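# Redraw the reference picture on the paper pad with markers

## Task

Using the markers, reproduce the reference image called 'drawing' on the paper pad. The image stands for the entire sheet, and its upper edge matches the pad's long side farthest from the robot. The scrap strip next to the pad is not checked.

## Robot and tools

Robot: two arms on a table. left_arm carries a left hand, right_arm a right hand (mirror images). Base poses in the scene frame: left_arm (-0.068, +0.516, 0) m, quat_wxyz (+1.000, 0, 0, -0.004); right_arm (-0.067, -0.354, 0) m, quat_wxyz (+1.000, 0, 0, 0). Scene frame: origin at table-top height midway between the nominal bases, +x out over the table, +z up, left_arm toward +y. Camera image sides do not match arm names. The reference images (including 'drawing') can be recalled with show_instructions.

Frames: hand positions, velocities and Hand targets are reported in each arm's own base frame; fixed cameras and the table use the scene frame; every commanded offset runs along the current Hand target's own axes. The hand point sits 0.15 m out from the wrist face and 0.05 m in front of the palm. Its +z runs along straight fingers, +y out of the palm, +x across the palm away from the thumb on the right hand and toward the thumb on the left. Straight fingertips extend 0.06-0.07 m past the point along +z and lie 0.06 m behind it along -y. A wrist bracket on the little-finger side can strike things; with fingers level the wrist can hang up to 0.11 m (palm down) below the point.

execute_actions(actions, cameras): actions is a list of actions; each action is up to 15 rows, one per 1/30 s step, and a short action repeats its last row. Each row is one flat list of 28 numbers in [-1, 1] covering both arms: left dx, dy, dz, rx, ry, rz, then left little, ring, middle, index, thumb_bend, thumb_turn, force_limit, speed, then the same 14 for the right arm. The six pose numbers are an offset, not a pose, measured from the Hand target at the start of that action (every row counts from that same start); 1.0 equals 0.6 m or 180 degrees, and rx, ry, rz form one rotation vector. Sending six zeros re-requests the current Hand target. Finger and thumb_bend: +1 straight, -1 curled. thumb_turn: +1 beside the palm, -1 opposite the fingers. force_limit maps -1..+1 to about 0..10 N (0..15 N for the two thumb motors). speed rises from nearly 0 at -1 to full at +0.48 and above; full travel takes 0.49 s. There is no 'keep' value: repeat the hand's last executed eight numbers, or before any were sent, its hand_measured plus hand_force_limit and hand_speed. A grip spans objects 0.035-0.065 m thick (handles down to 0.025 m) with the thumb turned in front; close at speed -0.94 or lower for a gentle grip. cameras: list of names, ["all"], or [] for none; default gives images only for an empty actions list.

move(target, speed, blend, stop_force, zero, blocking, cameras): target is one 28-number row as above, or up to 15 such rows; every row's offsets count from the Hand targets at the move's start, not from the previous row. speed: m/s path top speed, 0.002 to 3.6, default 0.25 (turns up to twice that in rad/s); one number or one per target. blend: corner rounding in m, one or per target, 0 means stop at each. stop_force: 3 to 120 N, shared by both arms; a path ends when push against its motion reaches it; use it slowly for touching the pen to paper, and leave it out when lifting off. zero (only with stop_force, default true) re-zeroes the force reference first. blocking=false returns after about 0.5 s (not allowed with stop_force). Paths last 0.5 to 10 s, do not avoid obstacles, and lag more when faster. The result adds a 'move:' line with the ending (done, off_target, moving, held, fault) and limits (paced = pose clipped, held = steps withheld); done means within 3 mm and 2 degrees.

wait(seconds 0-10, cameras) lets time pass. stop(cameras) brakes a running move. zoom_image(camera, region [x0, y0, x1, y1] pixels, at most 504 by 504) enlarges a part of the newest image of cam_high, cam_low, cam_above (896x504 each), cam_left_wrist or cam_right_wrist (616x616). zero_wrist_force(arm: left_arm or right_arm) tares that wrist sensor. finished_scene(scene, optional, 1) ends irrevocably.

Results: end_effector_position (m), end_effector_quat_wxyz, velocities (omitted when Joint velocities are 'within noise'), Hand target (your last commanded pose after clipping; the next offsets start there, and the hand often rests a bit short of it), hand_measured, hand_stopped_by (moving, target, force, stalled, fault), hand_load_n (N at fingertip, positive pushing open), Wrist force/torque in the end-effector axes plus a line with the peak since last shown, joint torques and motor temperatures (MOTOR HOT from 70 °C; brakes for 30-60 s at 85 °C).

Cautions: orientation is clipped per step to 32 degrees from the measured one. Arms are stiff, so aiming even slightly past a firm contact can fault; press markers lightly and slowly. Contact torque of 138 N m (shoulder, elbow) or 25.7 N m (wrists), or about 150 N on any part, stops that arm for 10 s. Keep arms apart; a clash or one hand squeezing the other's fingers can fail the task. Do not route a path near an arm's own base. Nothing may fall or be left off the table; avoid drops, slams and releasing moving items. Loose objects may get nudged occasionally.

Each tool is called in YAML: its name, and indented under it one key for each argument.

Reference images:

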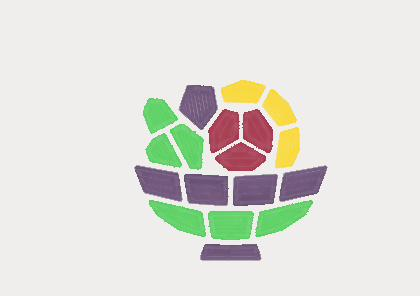

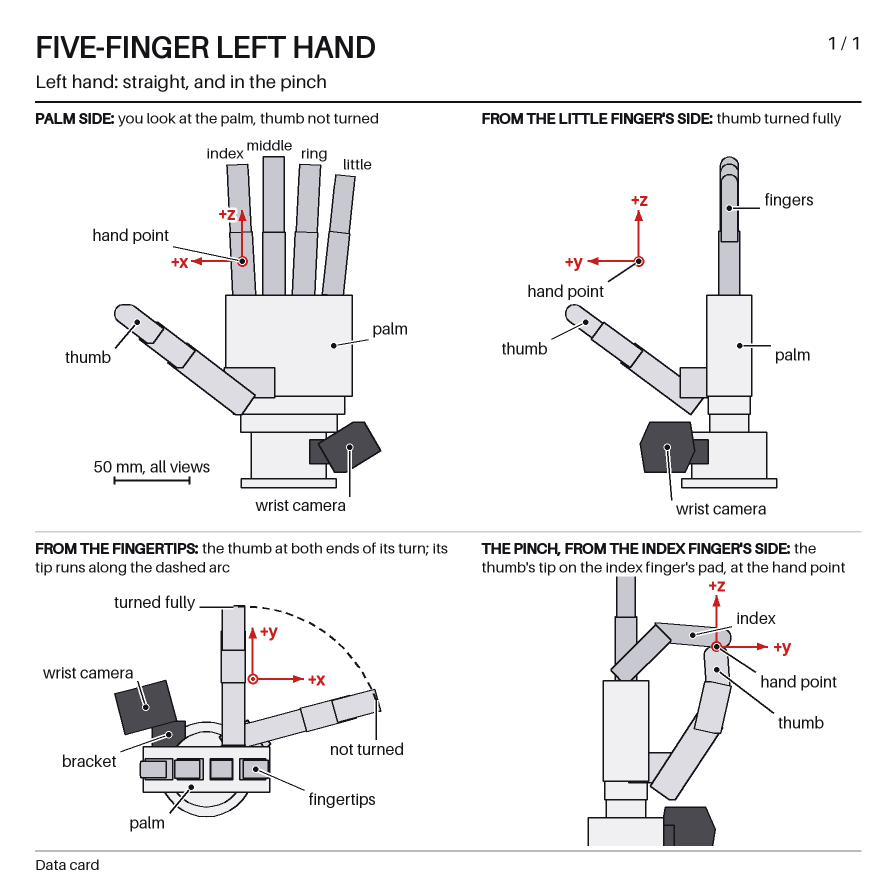

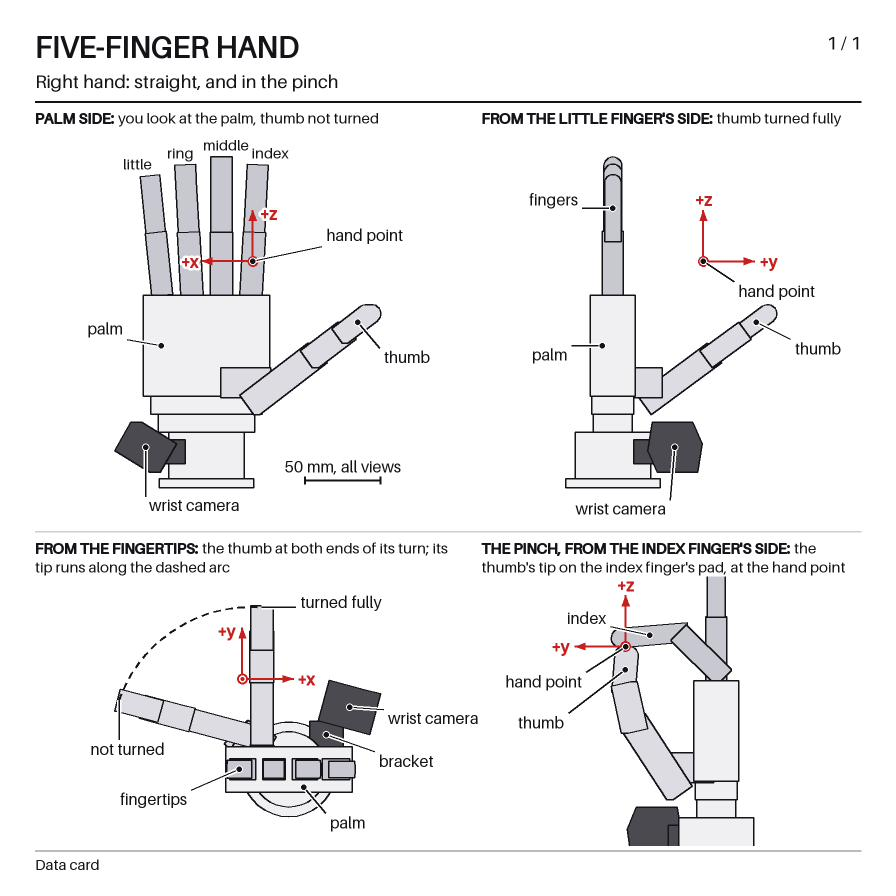

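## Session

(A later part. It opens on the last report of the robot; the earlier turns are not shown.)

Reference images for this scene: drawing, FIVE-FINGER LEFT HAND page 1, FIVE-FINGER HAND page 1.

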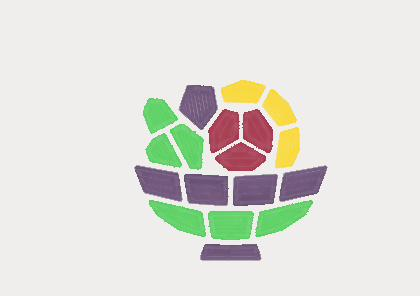

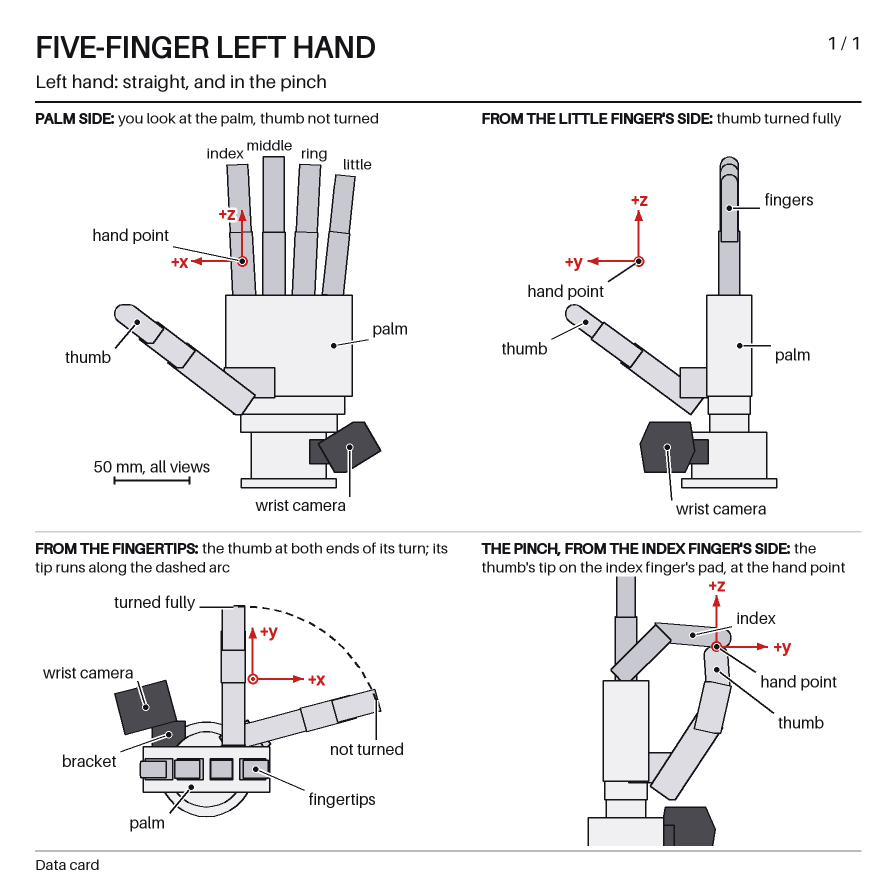

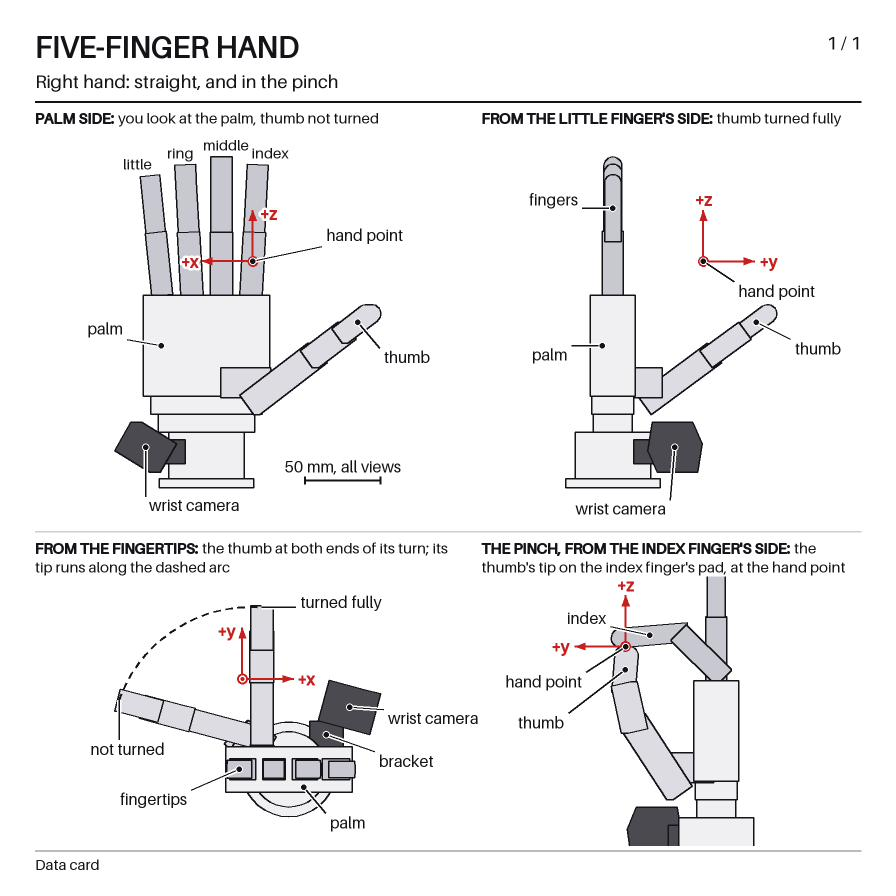

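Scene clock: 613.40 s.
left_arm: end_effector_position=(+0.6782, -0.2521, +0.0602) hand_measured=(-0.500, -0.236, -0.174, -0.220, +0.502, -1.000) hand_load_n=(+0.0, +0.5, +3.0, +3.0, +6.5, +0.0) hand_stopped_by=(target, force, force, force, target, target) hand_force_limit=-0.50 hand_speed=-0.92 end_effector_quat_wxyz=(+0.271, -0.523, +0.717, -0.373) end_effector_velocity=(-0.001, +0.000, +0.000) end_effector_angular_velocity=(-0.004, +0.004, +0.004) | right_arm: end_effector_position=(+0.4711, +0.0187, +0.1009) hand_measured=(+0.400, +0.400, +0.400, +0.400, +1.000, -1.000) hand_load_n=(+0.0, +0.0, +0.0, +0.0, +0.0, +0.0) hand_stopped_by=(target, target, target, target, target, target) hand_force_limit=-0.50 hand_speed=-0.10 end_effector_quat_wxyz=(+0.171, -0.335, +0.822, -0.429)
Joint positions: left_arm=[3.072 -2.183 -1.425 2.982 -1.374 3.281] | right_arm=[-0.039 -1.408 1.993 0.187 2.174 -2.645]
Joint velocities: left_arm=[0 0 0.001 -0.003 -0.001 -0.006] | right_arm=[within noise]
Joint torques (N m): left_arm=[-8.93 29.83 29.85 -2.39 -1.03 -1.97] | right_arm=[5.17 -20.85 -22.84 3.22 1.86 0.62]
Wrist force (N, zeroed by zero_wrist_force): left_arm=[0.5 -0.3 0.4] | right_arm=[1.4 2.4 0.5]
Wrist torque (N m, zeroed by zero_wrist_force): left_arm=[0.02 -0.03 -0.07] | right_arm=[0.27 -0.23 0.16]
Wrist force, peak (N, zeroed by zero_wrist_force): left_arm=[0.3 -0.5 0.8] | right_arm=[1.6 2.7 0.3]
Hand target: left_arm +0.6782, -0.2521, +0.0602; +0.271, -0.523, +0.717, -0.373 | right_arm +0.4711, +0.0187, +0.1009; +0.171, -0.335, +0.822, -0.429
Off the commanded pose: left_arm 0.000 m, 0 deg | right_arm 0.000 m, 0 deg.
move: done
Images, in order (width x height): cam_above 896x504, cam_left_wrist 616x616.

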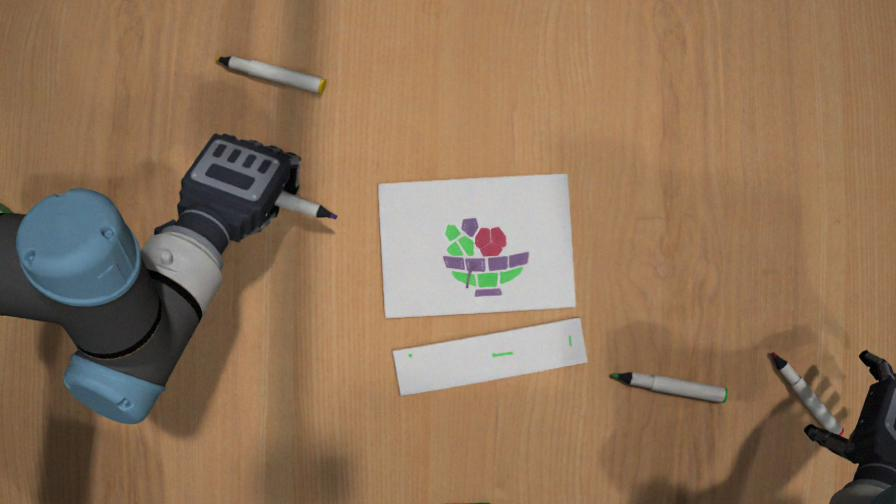

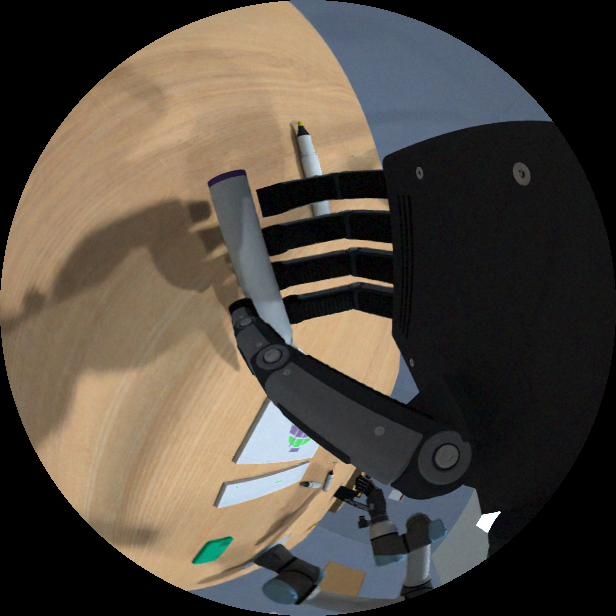

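move:
  target: [0,0.0490,0.0344,0,0,0,-0.5,-0.5,-0.4,-0.5,0.5,-1,-0.5,-0.92,0,0,0,0,0,0,0.4,0.4,0.4,0.4,1,-1,-0.5,-0.1]
  speed: 0.08

move:
  target: [0,0.0082,0.0057,0,0,0,-0.5,-0.5,-0.4,-0.5,0.5,-1,-0.5,-0.92,0,0,0,0,0,0,0.4,0.4,0.4,0.4,1,-1,-0.5,-0.1]
  speed: 0.01
  stop_force: 3
  cameras: ["cam_left_wrist"]

Scene clock: 615.10 s.
left_arm: end_effector_position=(+0.6781, -0.2522, +0.0244) hand_measured=(-0.500, -0.236, -0.174, -0.220, +0.502, -1.000) hand_load_n=(+0.0, +1.0, +3.5, +3.0, +6.5, +0.5) hand_stopped_by=(target, force, force, force, target, target) hand_force_limit=-0.50 hand_speed=-0.92 end_effector_quat_wxyz=(+0.271, -0.523, +0.717, -0.373) | right_arm: end_effector_position=(+0.4711, +0.0187, +0.1009) hand_measured=(+0.400, +0.400, +0.400, +0.400, +1.000, -1.000) hand_load_n=(+0.0, +0.0, +0.0, +0.0, +0.0, +0.0) hand_stopped_by=(target, target, target, target, target, target) hand_force_limit=-0.50 hand_speed=-0.10 end_effector_quat_wxyz=(+0.171, -0.335, +0.822, -0.429)
Joint positions: left_arm=[3.071 -2.224 -1.458 3.056 -1.374 3.281] | right_arm=[-0.039 -1.408 1.993 0.187 2.174 -2.645]
Joint torques (N m): left_arm=[-7.88 32.4 2.13 1.5 -1.2 0.29] | right_arm=[4.73 -20.92 -22.67 3.11 1.91 0.58]
Wrist force (N, zeroed by zero_wrist_force): left_arm=[0.3 -0.4 0.4] | right_arm=[1.5 2.3 0.2]
Wrist torque (N m, zeroed by zero_wrist_force): left_arm=[0.00 -0.01 -0.08] | right_arm=[0.26 -0.24 0.16]
Wrist force, peak (N, zeroed by zero_wrist_force): left_arm=[0.6 -0.9 0.1] | right_arm=[1.6 2.5 0.5]
Hand target: left_arm +0.6782, -0.2522, +0.0242; +0.271, -0.523, +0.717, -0.373 | right_arm +0.4711, +0.0187, +0.1009; +0.171, -0.335, +0.822, -0.429
Off the commanded pose: left_arm 0.000 m, 0 deg | right_arm 0.000 m, 0 deg.
move: done

Scene clock: 616.77 s.
left_arm: end_effector_position=(+0.6781, -0.2522, +0.0213) hand_measured=(-0.500, -0.236, -0.174, -0.220, +0.502, -1.000) hand_load_n=(+0.0, +1.5, +2.5, +3.0, +6.0, +0.5) hand_stopped_by=(target, force, force, force, target, target) hand_force_limit=-0.50 hand_speed=-0.92 end_effector_quat_wxyz=(+0.271, -0.523, +0.717, -0.373) | right_arm: end_effector_position=(+0.4711, +0.0187, +0.1009) hand_measured=(+0.400, +0.400, +0.400, +0.400, +1.000, -1.000) hand_load_n=(+0.0, +0.0, -0.5, +0.0, +0.0, +0.0) hand_stopped_by=(target, target, target, target, target, target) hand_force_limit=-0.50 hand_speed=-0.10 end_effector_quat_wxyz=(+0.171, -0.335, +0.822, -0.429)
Joint positions: left_arm=[3.071 -2.228 -1.461 3.063 -1.374 3.281] | right_arm=[-0.039 -1.408 1.993 0.187 2.174 -2.645]
Joint torques (N m): left_arm=[-6.77 49.73 29.19 -1.54 -1.24 -1.69] | right_arm=[5.03 -20.9 -22.81 3.05 1.85 0.59]
Wrist force (N, zeroed by zero_wrist_force): left_arm=[0.2 -2.0 -0.9] | right_arm=[1.5 2.3 0.4]
Wrist torque (N m, zeroed by zero_wrist_force): left_arm=[-0.08 -0.05 -0.04] | right_arm=[0.25 -0.24 0.16]
Wrist force, peak (N, zeroed by zero_wrist_force): left_arm=[0.9 -7.0 -5.7] | right_arm=[1.5 2.6 0.4]
Hand target: left_arm +0.6781, -0.2522, +0.0213; +0.271, -0.523, +0.717, -0.373 (not the last commanded pose) | right_arm +0.4711, +0.0187, +0.1009; +0.171, -0.335, +0.822, -0.429
Off the commanded pose: left_arm 0.003 m, 0 deg | right_arm 0.000 m, 0 deg.
move: contact (left_arm)
Images, in order (width x height): cam_left_wrist 616x616.

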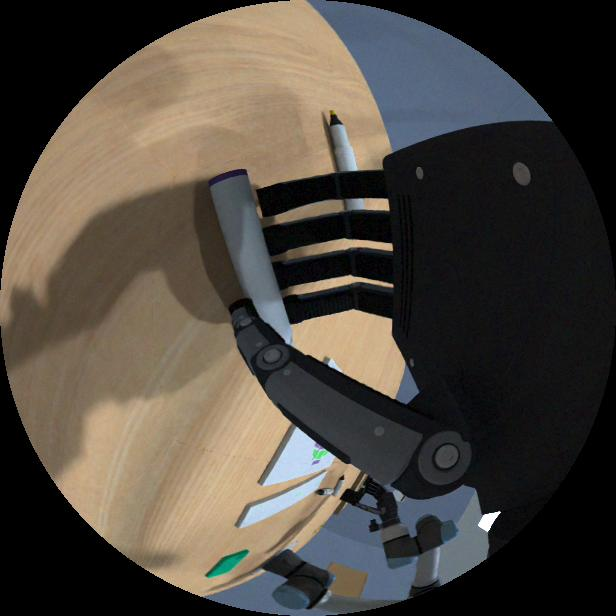

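move:
  target: [0,0,0,0,0,0,-0.18,-0.18,-0.14,-0.17,0.57,-1,-0.5,-0.6,0,0,0,0,0,0,0.4,0.4,0.4,0.4,1,-1,-0.5,-0.1]
  speed: 0.06

move:
  target:
    - [0,-0.0068,-0.0048,0,0,0,0,0,0,0,0.8,-1,-0.5,0,0,0,0,0,0,0,0.4,0.4,0.4,0.4,1,-1,-0.5,-0.1]
    - [0,-0.0956,-0.067,0,0,0,0.4,0.4,0.4,0.4,1,-1,-0.5,0,0,0,0,0,0,0,0.4,0.4,0.4,0.4,1,-1,-0.5,-0.1]
  speed: [0.03,0.15]
  cameras: ["cam_above", "cam_left_wrist"]

Scene clock: 617.77 s.
left_arm: end_effector_position=(+0.6781, -0.2522, +0.0213) hand_measured=(-0.180, -0.180, -0.140, -0.170, +0.570, -1.000) hand_load_n=(+0.0, +0.0, +0.0, +0.0, +0.0, +0.0) hand_stopped_by=(target, target, target, target, target, target) hand_force_limit=-0.50 hand_speed=-0.60 end_effector_quat_wxyz=(+0.271, -0.523, +0.717, -0.373) | right_arm: end_effector_position=(+0.4711, +0.0187, +0.1009) hand_measured=(+0.400, +0.400, +0.400, +0.400, +1.000, -1.000) hand_load_n=(+0.0, +0.0, +0.0, +0.0, +0.0, +0.0) hand_stopped_by=(target, target, target, target, target, target) hand_force_limit=-0.50 hand_speed=-0.10 end_effector_quat_wxyz=(+0.171, -0.335, +0.822, -0.429)
Joint positions: left_arm=[3.071 -2.228 -1.461 3.063 -1.374 3.281] | right_arm=[-0.039 -1.408 1.993 0.187 2.174 -2.645]
Joint torques (N m): left_arm=[-6.88 47.1 27.35 -0.41 -1.49 -1.82] | right_arm=[5.5 -20.56 -23.1 3.02 1.99 0.63]
Wrist force (N, zeroed by zero_wrist_force): left_arm=[0.4 -0.6 0.6] | right_arm=[1.4 2.5 0.2]
Wrist torque (N m, zeroed by zero_wrist_force): left_arm=[-0.03 -0.01 -0.07] | right_arm=[0.30 -0.22 0.16]
Wrist force, peak (N, zeroed by zero_wrist_force): left_arm=[0.2 -1.9 -1.0] | right_arm=[1.6 2.6 0.4]
Hand target: left_arm +0.6781, -0.2522, +0.0213; +0.271, -0.523, +0.717, -0.373 | right_arm +0.4711, +0.0187, +0.1009; +0.171, -0.335, +0.822, -0.429
Off the commanded pose: left_arm 0.000 m, 0 deg | right_arm 0.000 m, 0 deg.
move: done

Scene clock: 620.00 s.
left_arm: end_effector_position=(+0.6782, -0.2521, +0.0913) hand_measured=(+0.400, +0.400, +0.400, +0.400, +1.000, -1.000) hand_load_n=(+0.0, +0.0, -0.5, +0.0, +0.0, +0.0) hand_stopped_by=(target, target, target, target, target, target) hand_force_limit=-0.50 hand_speed=0.00 end_effector_quat_wxyz=(+0.271, -0.523, +0.717, -0.373) | right_arm: end_effector_position=(+0.4711, +0.0187, +0.1009) hand_measured=(+0.400, +0.400, +0.400, +0.400, +1.000, -1.000) hand_load_n=(+0.0, +0.0, +0.0, +0.0, +0.0, -0.5) hand_stopped_by=(target, target, target, target, target, target) hand_force_limit=-0.50 hand_speed=-0.10 end_effector_quat_wxyz=(+0.171, -0.335, +0.822, -0.429)
Joint positions: left_arm=[3.072 -2.152 -1.389 2.916 -1.374 3.281] | right_arm=[-0.039 -1.408 1.993 0.187 2.174 -2.645]
Joint torques (N m): left_arm=[10.55 47.85 28.94 -2.23 1.58 2.02] | right_arm=[5.17 -21.54 -22.8 3.08 2.04 0.56]
Wrist force (N, zeroed by zero_wrist_force): left_arm=[0.3 -0.5 0.3] | right_arm=[1.5 2.5 0.2]
Wrist torque (N m, zeroed by zero_wrist_force): left_arm=[0.00 -0.01 -0.09] | right_arm=[0.29 -0.23 0.16]
Wrist force, peak (N, zeroed by zero_wrist_force): left_arm=[0.3 -5.7 -12.2] | right_arm=[1.5 2.6 0.3]
Hand target: left_arm +0.6782, -0.2521, +0.0913; +0.271, -0.523, +0.717, -0.373 | right_arm +0.4711, +0.0187, +0.1009; +0.171, -0.335, +0.822, -0.429
Off the commanded pose: left_arm 0.000 m, 0 deg | right_arm 0.000 m, 0 deg.
move: done
Images, in order (width x height): cam_above 896x504, cam_left_wrist 616x616.

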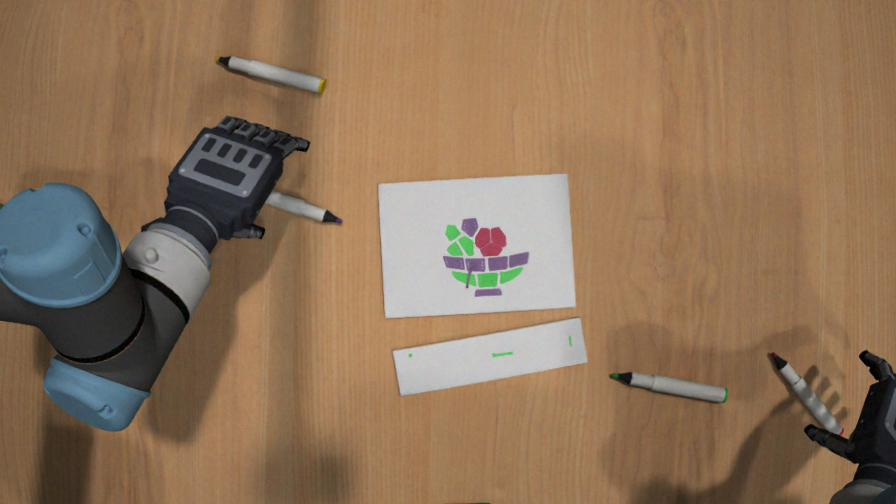

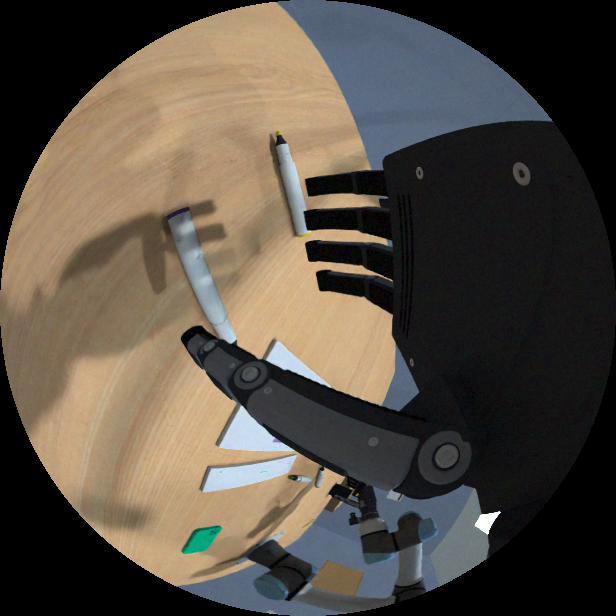

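move:
  target: [-0.076,-0.1411,0.189,0,-0.01222,-0.00859,0.4,0.4,0.4,0.4,1,-1,-0.5,0,0,0,0,0,0,0,0.4,0.4,0.4,0.4,1,-1,-0.5,-0.1]
  speed: 0.25
  cameras: ["cam_above", "cam_left_wrist"]

zoom_image:
  camera: "cam_above"
  region: [150, 20, 400, 250]

Scene clock: 624.43 s.
left_arm: end_effector_position=(+0.8268, -0.2520, +0.0954) hand_measured=(+0.400, +0.400, +0.400, +0.400, +1.000, -1.000) hand_load_n=(+0.0, +0.0, +0.0, +0.0, +0.0, +0.0) hand_stopped_by=(target, target, target, target, target, target) hand_force_limit=-0.50 hand_speed=0.00 end_effector_quat_wxyz=(+0.280, -0.540, +0.704, -0.367) | right_arm: end_effector_position=(+0.4711, +0.0187, +0.1009) hand_measured=(+0.400, +0.400, +0.400, +0.400, +1.000, -1.000) hand_load_n=(+0.0, +0.0, -0.5, +0.0, +0.0, +0.0) hand_stopped_by=(target, target, target, target, target, target) hand_force_limit=-0.50 hand_speed=-0.10 end_effector_quat_wxyz=(+0.171, -0.335, +0.822, -0.429)
Joint positions: left_arm=[3.076 -2.531 -0.704 2.614 -1.408 3.256] | right_arm=[-0.039 -1.408 1.993 0.187 2.174 -2.645]
Joint torques (N m): left_arm=[-8.61 41.49 32.23 -2.3 -1.02 2.08] | right_arm=[5.34 -20.69 -22.42 3.15 1.82 0.52]
Wrist force (N, zeroed by zero_wrist_force): left_arm=[0.2 -0.6 0.4] | right_arm=[1.5 2.3 0.4]
Wrist torque (N m, zeroed by zero_wrist_force): left_arm=[-0.03 0.02 -0.18] | right_arm=[0.25 -0.23 0.16]
Wrist force, peak (N, zeroed by zero_wrist_force): left_arm=[0.2 -1.1 1.1] | right_arm=[1.6 2.6 0.5]
Hand target: left_arm +0.8268, -0.2520, +0.0954; +0.280, -0.540, +0.704, -0.367 | right_arm +0.4711, +0.0187, +0.1009; +0.171, -0.335, +0.822, -0.429
Off the commanded pose: left_arm 0.000 m, 0 deg | right_arm 0.000 m, 0 deg.
move: done
Images, in order (width x height): cam_above 896x504, cam_left_wrist 616x616.

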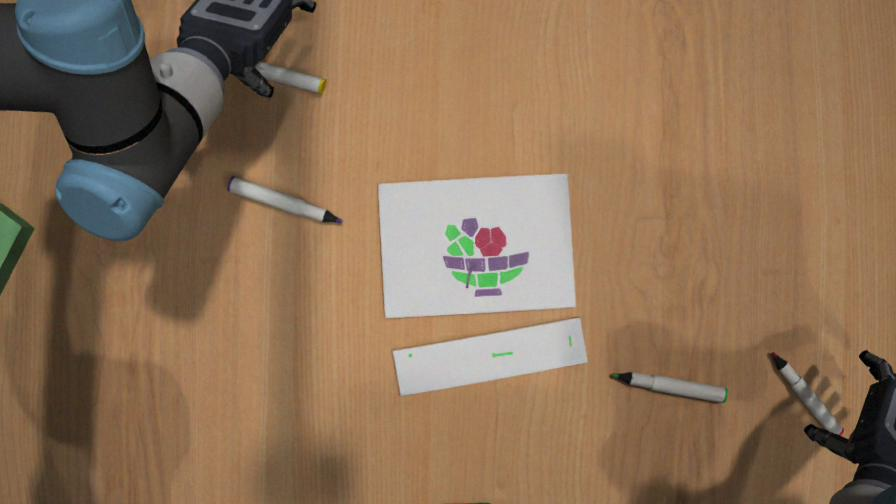

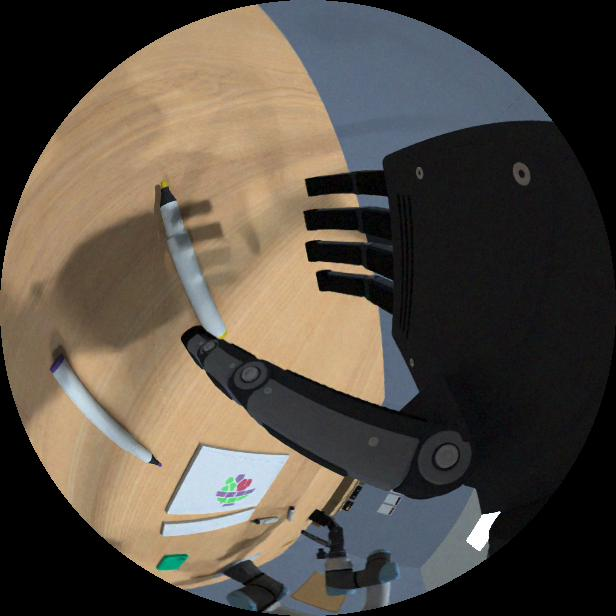

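Scaled by 2.016.

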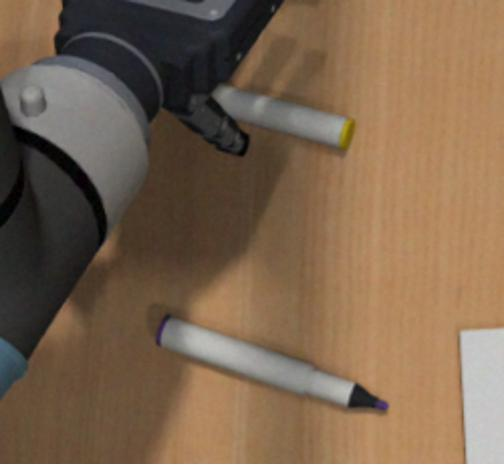

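move:
  target: [0,0.0908,0.0636,0,0,0,0.2,0.2,0.2,0.2,0.8,-1,-0.5,0,0,0,0,0,0,0,0.4,0.4,0.4,0.4,1,-1,-0.5,-0.1]
  speed: 0.12

move:
  target: [0,0,0,0,0,0,-0.14,-0.14,-0.14,-0.14,0.5,-1,-0.5,-0.1,0,0,0,0,0,0,0.4,0.4,0.4,0.4,1,-1,-0.5,-0.1]
  speed: 0.05
  cameras: ["cam_left_wrist", "cam_above"]

zoom_image:
  camera: "cam_left_wrist"
  region: [100, 130, 400, 430]

Scene clock: 631.07 s.
left_arm: end_effector_position=(+0.8267, -0.2520, +0.0291) hand_measured=(+0.200, +0.200, +0.200, +0.200, +0.800, -1.000) hand_load_n=(+0.0, +0.0, +0.0, +0.0, +0.0, +0.0) hand_stopped_by=(target, target, target, target, target, target) hand_force_limit=-0.50 hand_speed=0.00 end_effector_quat_wxyz=(+0.280, -0.540, +0.704, -0.367) | right_arm: end_effector_position=(+0.4711, +0.0187, +0.1009) hand_measured=(+0.400, +0.400, +0.400, +0.400, +1.000, -1.000) hand_load_n=(+0.0, +0.0, +0.0, +0.0, +0.0, +0.0) hand_stopped_by=(target, target, target, target, target, target) hand_force_limit=-0.50 hand_speed=-0.10 end_effector_quat_wxyz=(+0.171, -0.335, +0.822, -0.429)
Joint positions: left_arm=[3.076 -2.568 -0.805 2.752 -1.408 3.256] | right_arm=[-0.039 -1.408 1.993 0.187 2.174 -2.645]
Joint torques (N m): left_arm=[-9.67 43.55 5.36 1.31 -1.33 -1.65] | right_arm=[4.8 -20.96 -22.65 3.06 1.88 0.55]
Wrist force (N, zeroed by zero_wrist_force): left_arm=[0.4 -0.7 0.4] | right_arm=[1.4 2.4 0.3]
Wrist torque (N m, zeroed by zero_wrist_force): left_arm=[-0.06 -0.01 -0.15] | right_arm=[0.28 -0.22 0.16]
Wrist force, peak (N, zeroed by zero_wrist_force): left_arm=[0.3 -1.5 -0.1] | right_arm=[1.6 2.6 0.3]
Hand target: left_arm +0.8268, -0.2520, +0.0289; +0.280, -0.540, +0.704, -0.367 | right_arm +0.4711, +0.0187, +0.1009; +0.171, -0.335, +0.822, -0.429
Off the commanded pose: left_arm 0.000 m, 0 deg | right_arm 0.000 m, 0 deg.
move: done

Scene clock: 631.60 s.
left_arm: end_effector_position=(+0.8268, -0.2520, +0.0289) hand_measured=(-0.140, -0.140, -0.140, -0.140, +0.500, -1.000) hand_load_n=(-0.5, +0.0, +0.0, +0.0, +0.0, +0.0) hand_stopped_by=(target, target, target, target, target, target) hand_force_limit=-0.50 hand_speed=-0.10 end_effector_quat_wxyz=(+0.280, -0.540, +0.704, -0.367) | right_arm: end_effector_position=(+0.4711, +0.0187, +0.1009) hand_measured=(+0.400, +0.400, +0.400, +0.400, +1.000, -1.000) hand_load_n=(+0.0, +0.0, +0.0, +0.0, +0.0, +0.0) hand_stopped_by=(target, target, target, target, target, target) hand_force_limit=-0.50 hand_speed=-0.10 end_effector_quat_wxyz=(+0.171, -0.335, +0.822, -0.429)
Joint positions: left_arm=[3.076 -2.568 -0.805 2.752 -1.408 3.256] | right_arm=[-0.039 -1.408 1.993 0.187 2.174 -2.645]
Joint torques (N m): left_arm=[-9.17 44.36 6.1 1.32 -1.2 -1.65] | right_arm=[4.73 -21.04 -22.57 3.18 1.87 0.58]
Wrist force (N, zeroed by zero_wrist_force): left_arm=[0.2 -0.6 0.3] | right_arm=[1.4 2.5 0.2]
Wrist torque (N m, zeroed by zero_wrist_force): left_arm=[-0.02 0.02 -0.17] | right_arm=[0.29 -0.22 0.16]
Wrist force, peak (N, zeroed by zero_wrist_force): left_arm=[0.3 -0.8 0.4] | right_arm=[1.7 2.5 0.4]
Hand target: left_arm +0.8268, -0.2520, +0.0289; +0.280, -0.540, +0.704, -0.367 | right_arm +0.4711, +0.0187, +0.1009; +0.171, -0.335, +0.822, -0.429
Off the commanded pose: left_arm 0.000 m, 0 deg | right_arm 0.000 m, 0 deg.
move: done
Images, in order (width x height): cam_above 896x504, cam_left_wrist 616x616.

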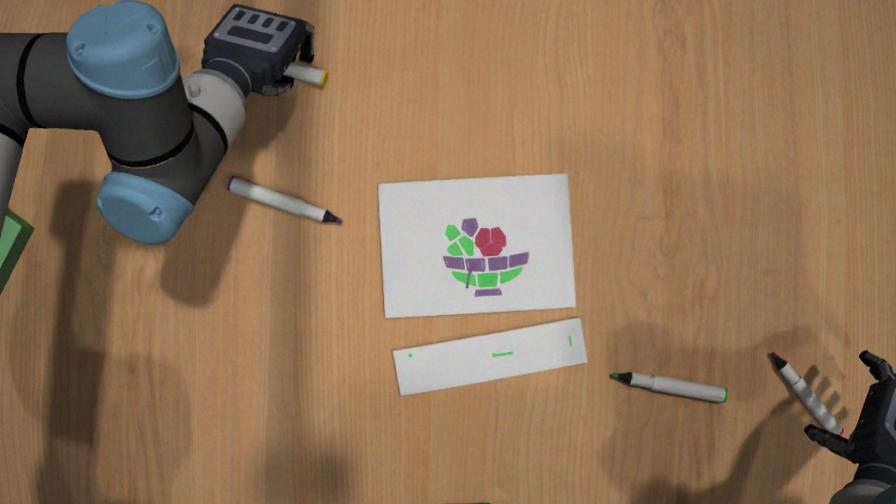

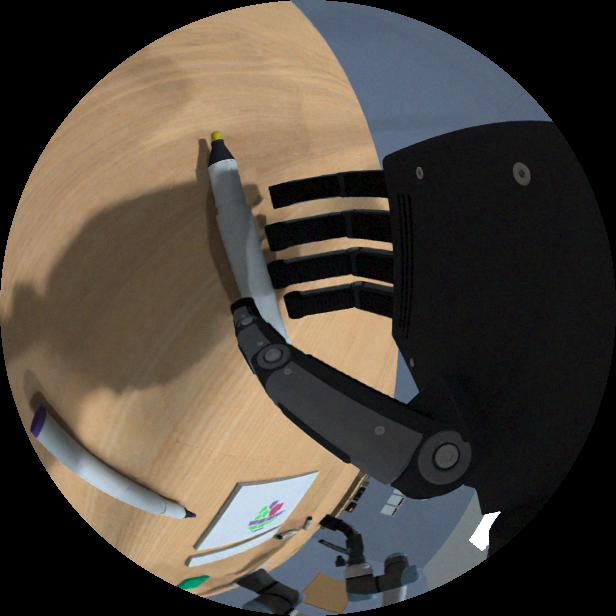

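Scaled by 1.680 from the camera's 616x616 image, which has a finer 880x880 frame.

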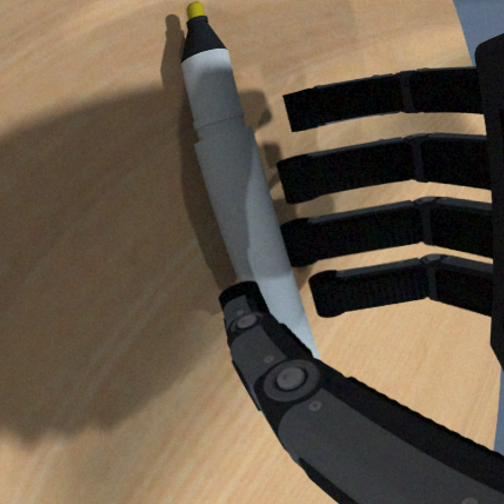

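move:
  target: [0,0.0101,0.0071,0,0,0,-0.14,-0.14,-0.14,-0.14,0.5,-1,-0.5,-0.1,0,0,0,0,0,0,0.4,0.4,0.4,0.4,1,-1,-0.5,-0.1]
  speed: 0.02
  stop_force: 4
  cameras: ["cam_left_wrist"]

zoom_image:
  camera: "cam_left_wrist"
  region: [100, 130, 400, 430]

Scene clock: 633.47 s.
left_arm: end_effector_position=(+0.8268, -0.2520, +0.0215) hand_measured=(-0.140, -0.140, -0.140, -0.140, +0.500, -1.000) hand_load_n=(+0.0, +0.0, +0.0, +0.0, +0.0, +0.0) hand_stopped_by=(target, target, target, target, target, target) hand_force_limit=-0.50 hand_speed=-0.10 end_effector_quat_wxyz=(+0.280, -0.540, +0.704, -0.367) | right_arm: end_effector_position=(+0.4711, +0.0187, +0.1009) hand_measured=(+0.400, +0.400, +0.400, +0.400, +1.000, -1.000) hand_load_n=(+0.0, +0.0, +0.0, +0.0, +0.0, +0.0) hand_stopped_by=(target, target, target, target, target, target) hand_force_limit=-0.50 hand_speed=-0.10 end_effector_quat_wxyz=(+0.171, -0.335, +0.822, -0.429)
Joint positions: left_arm=[3.076 -2.574 -0.814 2.766 -1.408 3.256] | right_arm=[-0.039 -1.408 1.993 0.187 2.174 -2.645]
Joint torques (N m): left_arm=[-8.1 43.78 7.55 1.26 -1.33 -1.8] | right_arm=[5.26 -21.36 -22.32 3.06 1.78 0.48]
Wrist force (N, zeroed by zero_wrist_force): left_arm=[0.1 -0.7 0.4] | right_arm=[1.4 2.5 0.5]
Wrist torque (N m, zeroed by zero_wrist_force): left_arm=[-0.05 0.03 -0.16] | right_arm=[0.27 -0.22 0.16]
Wrist force, peak (N, zeroed by zero_wrist_force): left_arm=[0.3 -0.9 0.6] | right_arm=[1.5 2.6 0.4]
Hand target: left_arm +0.8268, -0.2520, +0.0215; +0.280, -0.540, +0.704, -0.367 | right_arm +0.4711, +0.0187, +0.1009; +0.171, -0.335, +0.822, -0.429
Off the commanded pose: left_arm 0.000 m, 0 deg | right_arm 0.000 m, 0 deg.
move: done
Images, in order (width x height): cam_left_wrist 616x616.

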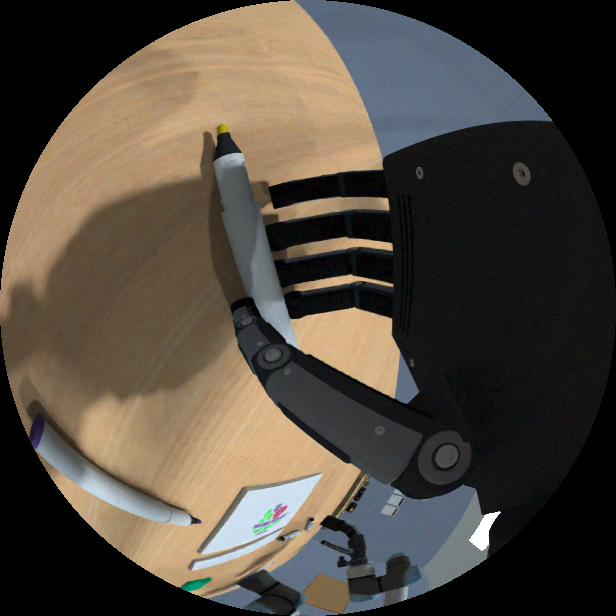

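Scaled by 1.680 from the camera's 616x616 image, which has a finer 880x880 frame.

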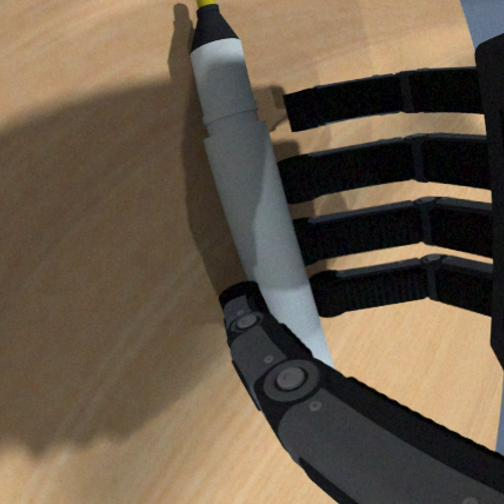

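move:
  target: [0,0,0,0,0,0,-0.14,-0.5,-0.5,-0.5,0.5,-1,-0.6,-0.92,0,0,0,0,0,0,0.4,0.4,0.4,0.4,1,-1,-0.5,-0.1]
  speed: 0.02

wait:
  seconds: 1.5

Scene clock: 634.70 s.
left_arm: end_effector_position=(+0.8268, -0.2520, +0.0215) hand_measured=(-0.140, -0.228, -0.168, -0.214, +0.502, -1.000) hand_load_n=(+0.0, +3.0, +0.5, +3.0, +5.5, +2.0) hand_stopped_by=(target, force, force, force, target, target) hand_force_limit=-0.60 hand_speed=-0.92 end_effector_quat_wxyz=(+0.280, -0.540, +0.704, -0.367) | right_arm: end_effector_position=(+0.4711, +0.0187, +0.1009) hand_measured=(+0.400, +0.400, +0.400, +0.400, +1.000, -1.000) hand_load_n=(+0.0, +0.0, +0.0, +0.0, +0.0, +0.0) hand_stopped_by=(target, target, target, target, target, target) hand_force_limit=-0.50 hand_speed=-0.10 end_effector_quat_wxyz=(+0.171, -0.335, +0.822, -0.429)
Joint positions: left_arm=[3.076 -2.574 -0.814 2.766 -1.408 3.256] | right_arm=[-0.039 -1.408 1.993 0.187 2.174 -2.645]
Joint torques (N m): left_arm=[-9.33 42.8 7.6 1.41 -1.26 -1.92] | right_arm=[4.72 -20.71 -21.98 3.18 1.78 0.46]
Wrist force (N, zeroed by zero_wrist_force): left_arm=[0.3 -0.7 0.5] | right_arm=[1.6 2.6 0.5]
Wrist torque (N m, zeroed by zero_wrist_force): left_arm=[-0.04 0.02 -0.17] | right_arm=[0.29 -0.26 0.17]
Wrist force, peak (N, zeroed by zero_wrist_force): left_arm=[0.4 -0.9 0.4] | right_arm=[1.6 2.6 0.5]
Hand target: left_arm +0.8268, -0.2520, +0.0215; +0.280, -0.540, +0.704, -0.367 | right_arm +0.4711, +0.0187, +0.1009; +0.171, -0.335, +0.822, -0.429
Off the commanded pose: left_arm 0.000 m, 0 deg | right_arm 0.000 m, 0 deg.
move: done

Scene clock: 636.20 s.
left_arm: end_effector_position=(+0.8268, -0.2520, +0.0215) hand_measured=(-0.140, -0.228, -0.168, -0.214, +0.502, -1.000) hand_load_n=(+0.0, +2.5, +0.5, +3.0, +5.5, +2.0) hand_stopped_by=(target, force, force, force, target, target) hand_force_limit=-0.60 hand_speed=-0.92 end_effector_quat_wxyz=(+0.280, -0.540, +0.704, -0.367) | right_arm: end_effector_position=(+0.4711, +0.0187, +0.1009) hand_measured=(+0.400, +0.400, +0.400, +0.400, +1.000, -1.000) hand_load_n=(+0.0, +0.0, +0.0, +0.0, +0.0, +0.0) hand_stopped_by=(target, target, target, target, target, target) hand_force_limit=-0.50 hand_speed=-0.10 end_effector_quat_wxyz=(+0.171, -0.335, +0.822, -0.429)
Joint positions: left_arm=[3.076 -2.574 -0.814 2.766 -1.408 3.256] | right_arm=[-0.039 -1.408 1.993 0.187 2.174 -2.645]
Joint torques (N m): left_arm=[-8.78 44.78 6.36 1.25 -1.09 -1.58] | right_arm=[4.76 -20.85 -22.43 3.15 1.87 0.51]
Wrist force (N, zeroed by zero_wrist_force): left_arm=[0.3 -0.7 0.2] | right_arm=[1.4 2.4 0.4]
Wrist torque (N m, zeroed by zero_wrist_force): left_arm=[-0.02 0.00 -0.16] | right_arm=[0.27 -0.22 0.16]
Wrist force, peak (N, zeroed by zero_wrist_force): left_arm=[0.2 -0.9 0.4] | right_arm=[1.6 2.6 0.5]
Hand target: left_arm +0.8268, -0.2520, +0.0215; +0.280, -0.540, +0.704, -0.367 | right_arm +0.4711, +0.0187, +0.1009; +0.171, -0.335, +0.822, -0.429
Off the commanded pose: left_arm 0.000 m, 0 deg | right_arm 0.000 m, 0 deg.
wait: 1.50 s; at rest by 0.17 s

move:
  target:
    - [0,-0.1092,-0.0766,0,0,0,-0.14,-0.5,-0.4,-0.5,0.5,-1,-0.5,-0.92,0,0,0,0,0,0,0.4,0.4,0.4,0.4,1,-1,-0.5,-0.1]
    - [0.2437,0.2123,-0.5339,0,0,0,-0.14,-0.5,-0.4,-0.5,0.5,-1,-0.5,-0.92,0,0,0,0,0,0,0.4,0.4,0.4,0.4,1,-1,-0.5,-0.1]
    - [0.2437,0.3188,-0.4593,0,0,0,-0.14,-0.5,-0.4,-0.5,0.5,-1,-0.5,-0.92,0,0,0,0,0,0,0.4,0.4,0.4,0.4,1,-1,-0.5,-0.1]
  speed: [0.1,0.3,0.12]
  blend: [0.01,0.01,0]
  cameras: ["cam_above", "cam_left_wrist"]

Scene clock: 641.70 s.
left_arm: end_effector_position=(+0.4648, -0.3057, +0.0235) hand_measured=(-0.140, -0.228, -0.174, -0.214, +0.502, -1.000) hand_load_n=(+0.0, +1.5, +3.5, +1.5, +6.0, +2.0) hand_stopped_by=(target, force, force, force, target, target) hand_force_limit=-0.50 hand_speed=-0.92 end_effector_quat_wxyz=(+0.280, -0.540, +0.704, -0.367) | right_arm: end_effector_position=(+0.4711, +0.0187, +0.1009) hand_measured=(+0.400, +0.400, +0.400, +0.400, +1.000, -1.000) hand_load_n=(+0.0, +0.0, +0.0, +0.0, +0.0, +0.0) hand_stopped_by=(target, target, target, target, target, target) hand_force_limit=-0.50 hand_speed=-0.10 end_effector_quat_wxyz=(+0.171, -0.335, +0.822, -0.429)
Joint positions: left_arm=[2.851 -1.889 -2.006 3.282 -1.592 3.126] | right_arm=[-0.039 -1.408 1.993 0.187 2.174 -2.645]
Joint torques (N m): left_arm=[-8.75 17.35 2.01 1.59 -1.26 -1.53] | right_arm=[4.49 -21.18 -22.2 3.15 1.86 0.45]
Wrist force (N, zeroed by zero_wrist_force): left_arm=[0.4 -0.2 0.8] | right_arm=[1.5 2.3 0.3]
Wrist torque (N m, zeroed by zero_wrist_force): left_arm=[0.00 -0.01 -0.07] | right_arm=[0.26 -0.23 0.16]
Wrist force, peak (N, zeroed by zero_wrist_force): left_arm=[-0.3 -1.4 1.1] | right_arm=[1.7 2.6 0.5]
Hand target: left_arm +0.4648, -0.3057, +0.0234; +0.280, -0.540, +0.704, -0.367 | right_arm +0.4711, +0.0187, +0.1009; +0.171, -0.335, +0.822, -0.429
Off the commanded pose: left_arm 0.000 m, 0 deg | right_arm 0.000 m, 0 deg.
move: done
Images, in order (width x height): cam_above 896x504, cam_left_wrist 616x616.

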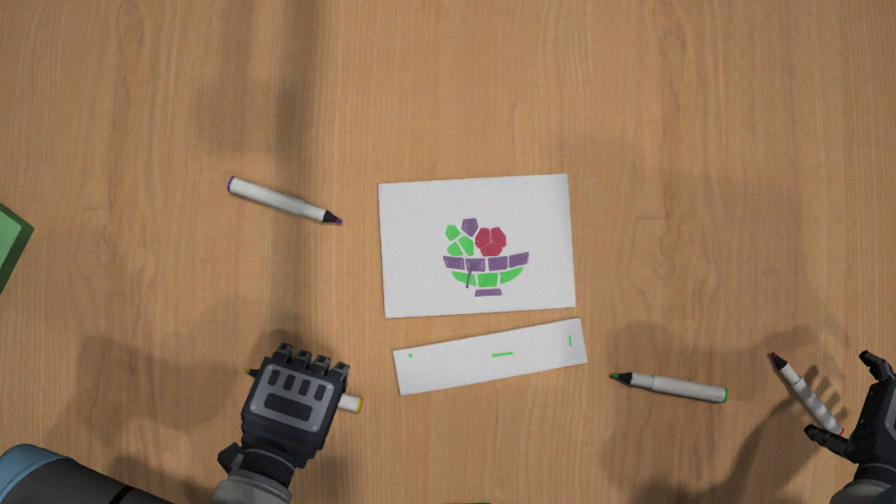

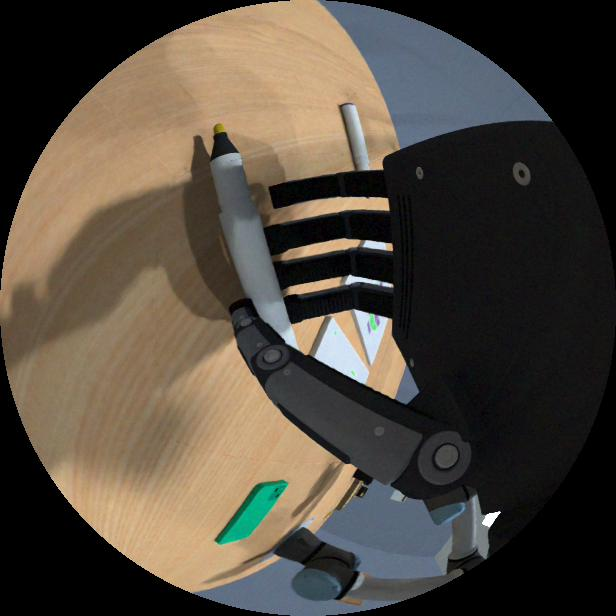

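move:
  target: [0,0.0075,0.0053,0,0,0,-0.14,-0.5,-0.4,-0.5,0.5,-1,-0.5,-0.92,0,0,0,0,0,0,0.4,0.4,0.4,0.4,1,-1,-0.5,-0.1]
  speed: 0.01
  stop_force: 3

move:
  target: [0,0,0,0,0,0,-0.14,-0.18,-0.14,-0.17,0.57,-1,-0.5,-0.6,0,0,0,0,0,0,0.4,0.4,0.4,0.4,1,-1,-0.5,-0.1]
  speed: 0.06

move:
  target:
    - [0,-0.0068,-0.0048,0,0,0,0,0,0,0,0.8,-1,-0.5,0,0,0,0,0,0,0,0.4,0.4,0.4,0.4,1,-1,-0.5,-0.1]
    - [0,-0.1092,-0.0766,0,0,0,0.4,0.4,0.4,0.4,1,-1,-0.5,0,0,0,0,0,0,0,0.4,0.4,0.4,0.4,1,-1,-0.5,-0.1]
  speed: [0.03,0.15]
  cameras: ["cam_above"]

Scene clock: 644.20 s.
left_arm: end_effector_position=(+0.4648, -0.3057, +0.0199) hand_measured=(-0.140, -0.228, -0.174, -0.214, +0.502, -1.000) hand_load_n=(+0.0, +2.0, +2.5, +2.5, +6.0, +1.5) hand_stopped_by=(target, force, force, force, target, target) hand_force_limit=-0.50 hand_speed=-0.92 end_effector_quat_wxyz=(+0.280, -0.540, +0.704, -0.367) | right_arm: end_effector_position=(+0.4711, +0.0187, +0.1009) hand_measured=(+0.400, +0.400, +0.400, +0.400, +1.000, -1.000) hand_load_n=(+0.0, +0.0, +0.0, +0.0, +0.0, +0.0) hand_stopped_by=(target, target, target, target, target, target) hand_force_limit=-0.50 hand_speed=-0.10 end_effector_quat_wxyz=(+0.171, -0.335, +0.822, -0.429)
Joint positions: left_arm=[2.851 -1.895 -2.009 3.292 -1.592 3.126] | right_arm=[-0.039 -1.408 1.993 0.187 2.174 -2.645]
Joint torques (N m): left_arm=[-8.83 36.42 26.26 -1.95 -0.63 -1.48] | right_arm=[4.86 -21 -21.37 3.09 1.84 0.4]
Wrist force (N, zeroed by zero_wrist_force): left_arm=[0.3 -0.3 0.5] | right_arm=[1.5 2.4 0.3]
Wrist torque (N m, zeroed by zero_wrist_force): left_arm=[0.00 0.00 -0.07] | right_arm=[0.27 -0.23 0.16]
Wrist force, peak (N, zeroed by zero_wrist_force): left_arm=[0.1 -6.6 -3.2] | right_arm=[1.6 2.5 0.5]
Hand target: left_arm +0.4648, -0.3057, +0.0199; +0.280, -0.540, +0.704, -0.367 (not the last commanded pose) | right_arm +0.4711, +0.0187, +0.1009; +0.171, -0.335, +0.822, -0.429
Off the commanded pose: left_arm 0.002 m, 0 deg | right_arm 0.000 m, 0 deg.
move: contact (left_arm)

Scene clock: 644.70 s.
left_arm: end_effector_position=(+0.4648, -0.3057, +0.0199) hand_measured=(-0.140, -0.180, -0.142, -0.170, +0.570, -1.000) hand_load_n=(+0.0, +0.0, -4.0, +0.0, +0.0, +0.0) hand_stopped_by=(target, target, target, target, target, target) hand_force_limit=-0.50 hand_speed=-0.60 end_effector_quat_wxyz=(+0.280, -0.540, +0.704, -0.367) | right_arm: end_effector_position=(+0.4711, +0.0187, +0.1009) hand_measured=(+0.400, +0.400, +0.400, +0.400, +1.000, -1.000) hand_load_n=(+0.0, +0.0, +0.0, +0.0, +0.0, +0.0) hand_stopped_by=(target, target, target, target, target, target) hand_force_limit=-0.50 hand_speed=-0.10 end_effector_quat_wxyz=(+0.171, -0.335, +0.822, -0.429)
Joint positions: left_arm=[2.851 -1.895 -2.009 3.292 -1.592 3.126] | right_arm=[-0.039 -1.408 1.993 0.187 2.174 -2.645]
Joint torques (N m): left_arm=[-7.35 31.91 25.98 -1.2 -0.67 -1.32] | right_arm=[4.52 -20.78 -21.34 3.07 1.77 0.48]
Wrist force (N, zeroed by zero_wrist_force): left_arm=[0.2 -1.7 -2.5] | right_arm=[1.5 2.5 0.4]
Wrist torque (N m, zeroed by zero_wrist_force): left_arm=[-0.06 -0.07 -0.04] | right_arm=[0.27 -0.23 0.17]
Wrist force, peak (N, zeroed by zero_wrist_force): left_arm=[0.4 -1.6 -2.9] | right_arm=[1.4 2.6 0.5]
Hand target: left_arm +0.4648, -0.3057, +0.0199; +0.280, -0.540, +0.704, -0.367 | right_arm +0.4711, +0.0187, +0.1009; +0.171, -0.335, +0.822, -0.429
Off the commanded pose: left_arm 0.000 m, 0 deg | right_arm 0.000 m, 0 deg.
move: done

Scene clock: 647.03 s.
left_arm: end_effector_position=(+0.4648, -0.3056, +0.0999) hand_measured=(+0.400, +0.400, +0.400, +0.400, +1.000, -1.000) hand_load_n=(+0.0, +0.0, +0.0, +0.0, +0.0, +0.0) hand_stopped_by=(target, target, target, target, target, target) hand_force_limit=-0.50 hand_speed=0.00 end_effector_quat_wxyz=(+0.280, -0.540, +0.704, -0.367) | right_arm: end_effector_position=(+0.4711, +0.0187, +0.1009) hand_measured=(+0.400, +0.400, +0.400, +0.400, +1.000, -1.000) hand_load_n=(+0.0, +0.0, +0.0, +0.0, +0.0, +0.0) hand_stopped_by=(target, target, target, target, target, target) hand_force_limit=-0.50 hand_speed=-0.10 end_effector_quat_wxyz=(+0.171, -0.335, +0.822, -0.429)
Joint positions: left_arm=[2.851 -1.771 -1.919 3.078 -1.592 3.126] | right_arm=[-0.039 -1.408 1.993 0.187 2.174 -2.645]
Joint torques (N m): left_arm=[8.99 31.98 28.35 -2.11 1.35 2.2] | right_arm=[4.72 -21.05 -21.38 3.24 1.92 0.43]
Wrist force (N, zeroed by zero_wrist_force): left_arm=[0.4 -0.3 0.5] | right_arm=[1.5 2.4 0.3]
Wrist torque (N m, zeroed by zero_wrist_force): left_arm=[0.00 -0.01 -0.07] | right_arm=[0.27 -0.24 0.16]
Wrist force, peak (N, zeroed by zero_wrist_force): left_arm=[0.4 -12.3 -10.9] | right_arm=[1.6 2.6 0.6]
Hand target: left_arm +0.4648, -0.3056, +0.0999; +0.280, -0.540, +0.704, -0.367 | right_arm +0.4711, +0.0187, +0.1009; +0.171, -0.335, +0.822, -0.429
Off the commanded pose: left_arm 0.000 m, 0 deg | right_arm 0.000 m, 0 deg.
move: done
Images, in order (width x height): cam_above 896x504.

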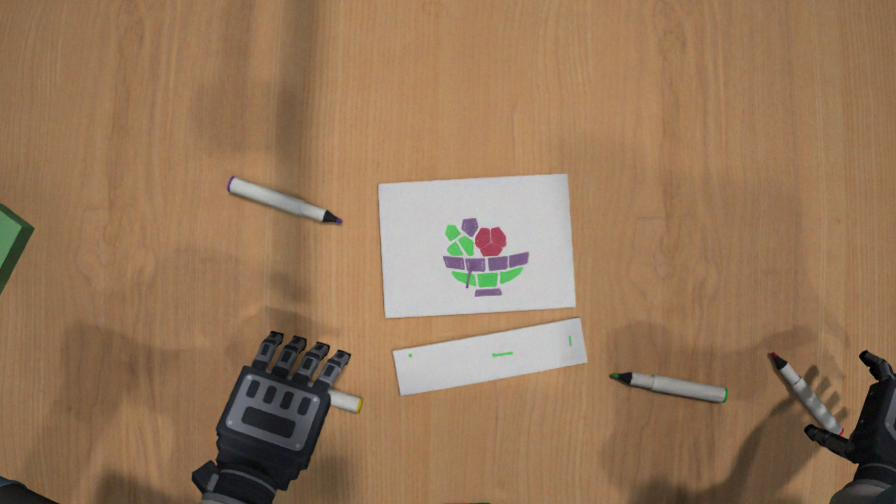

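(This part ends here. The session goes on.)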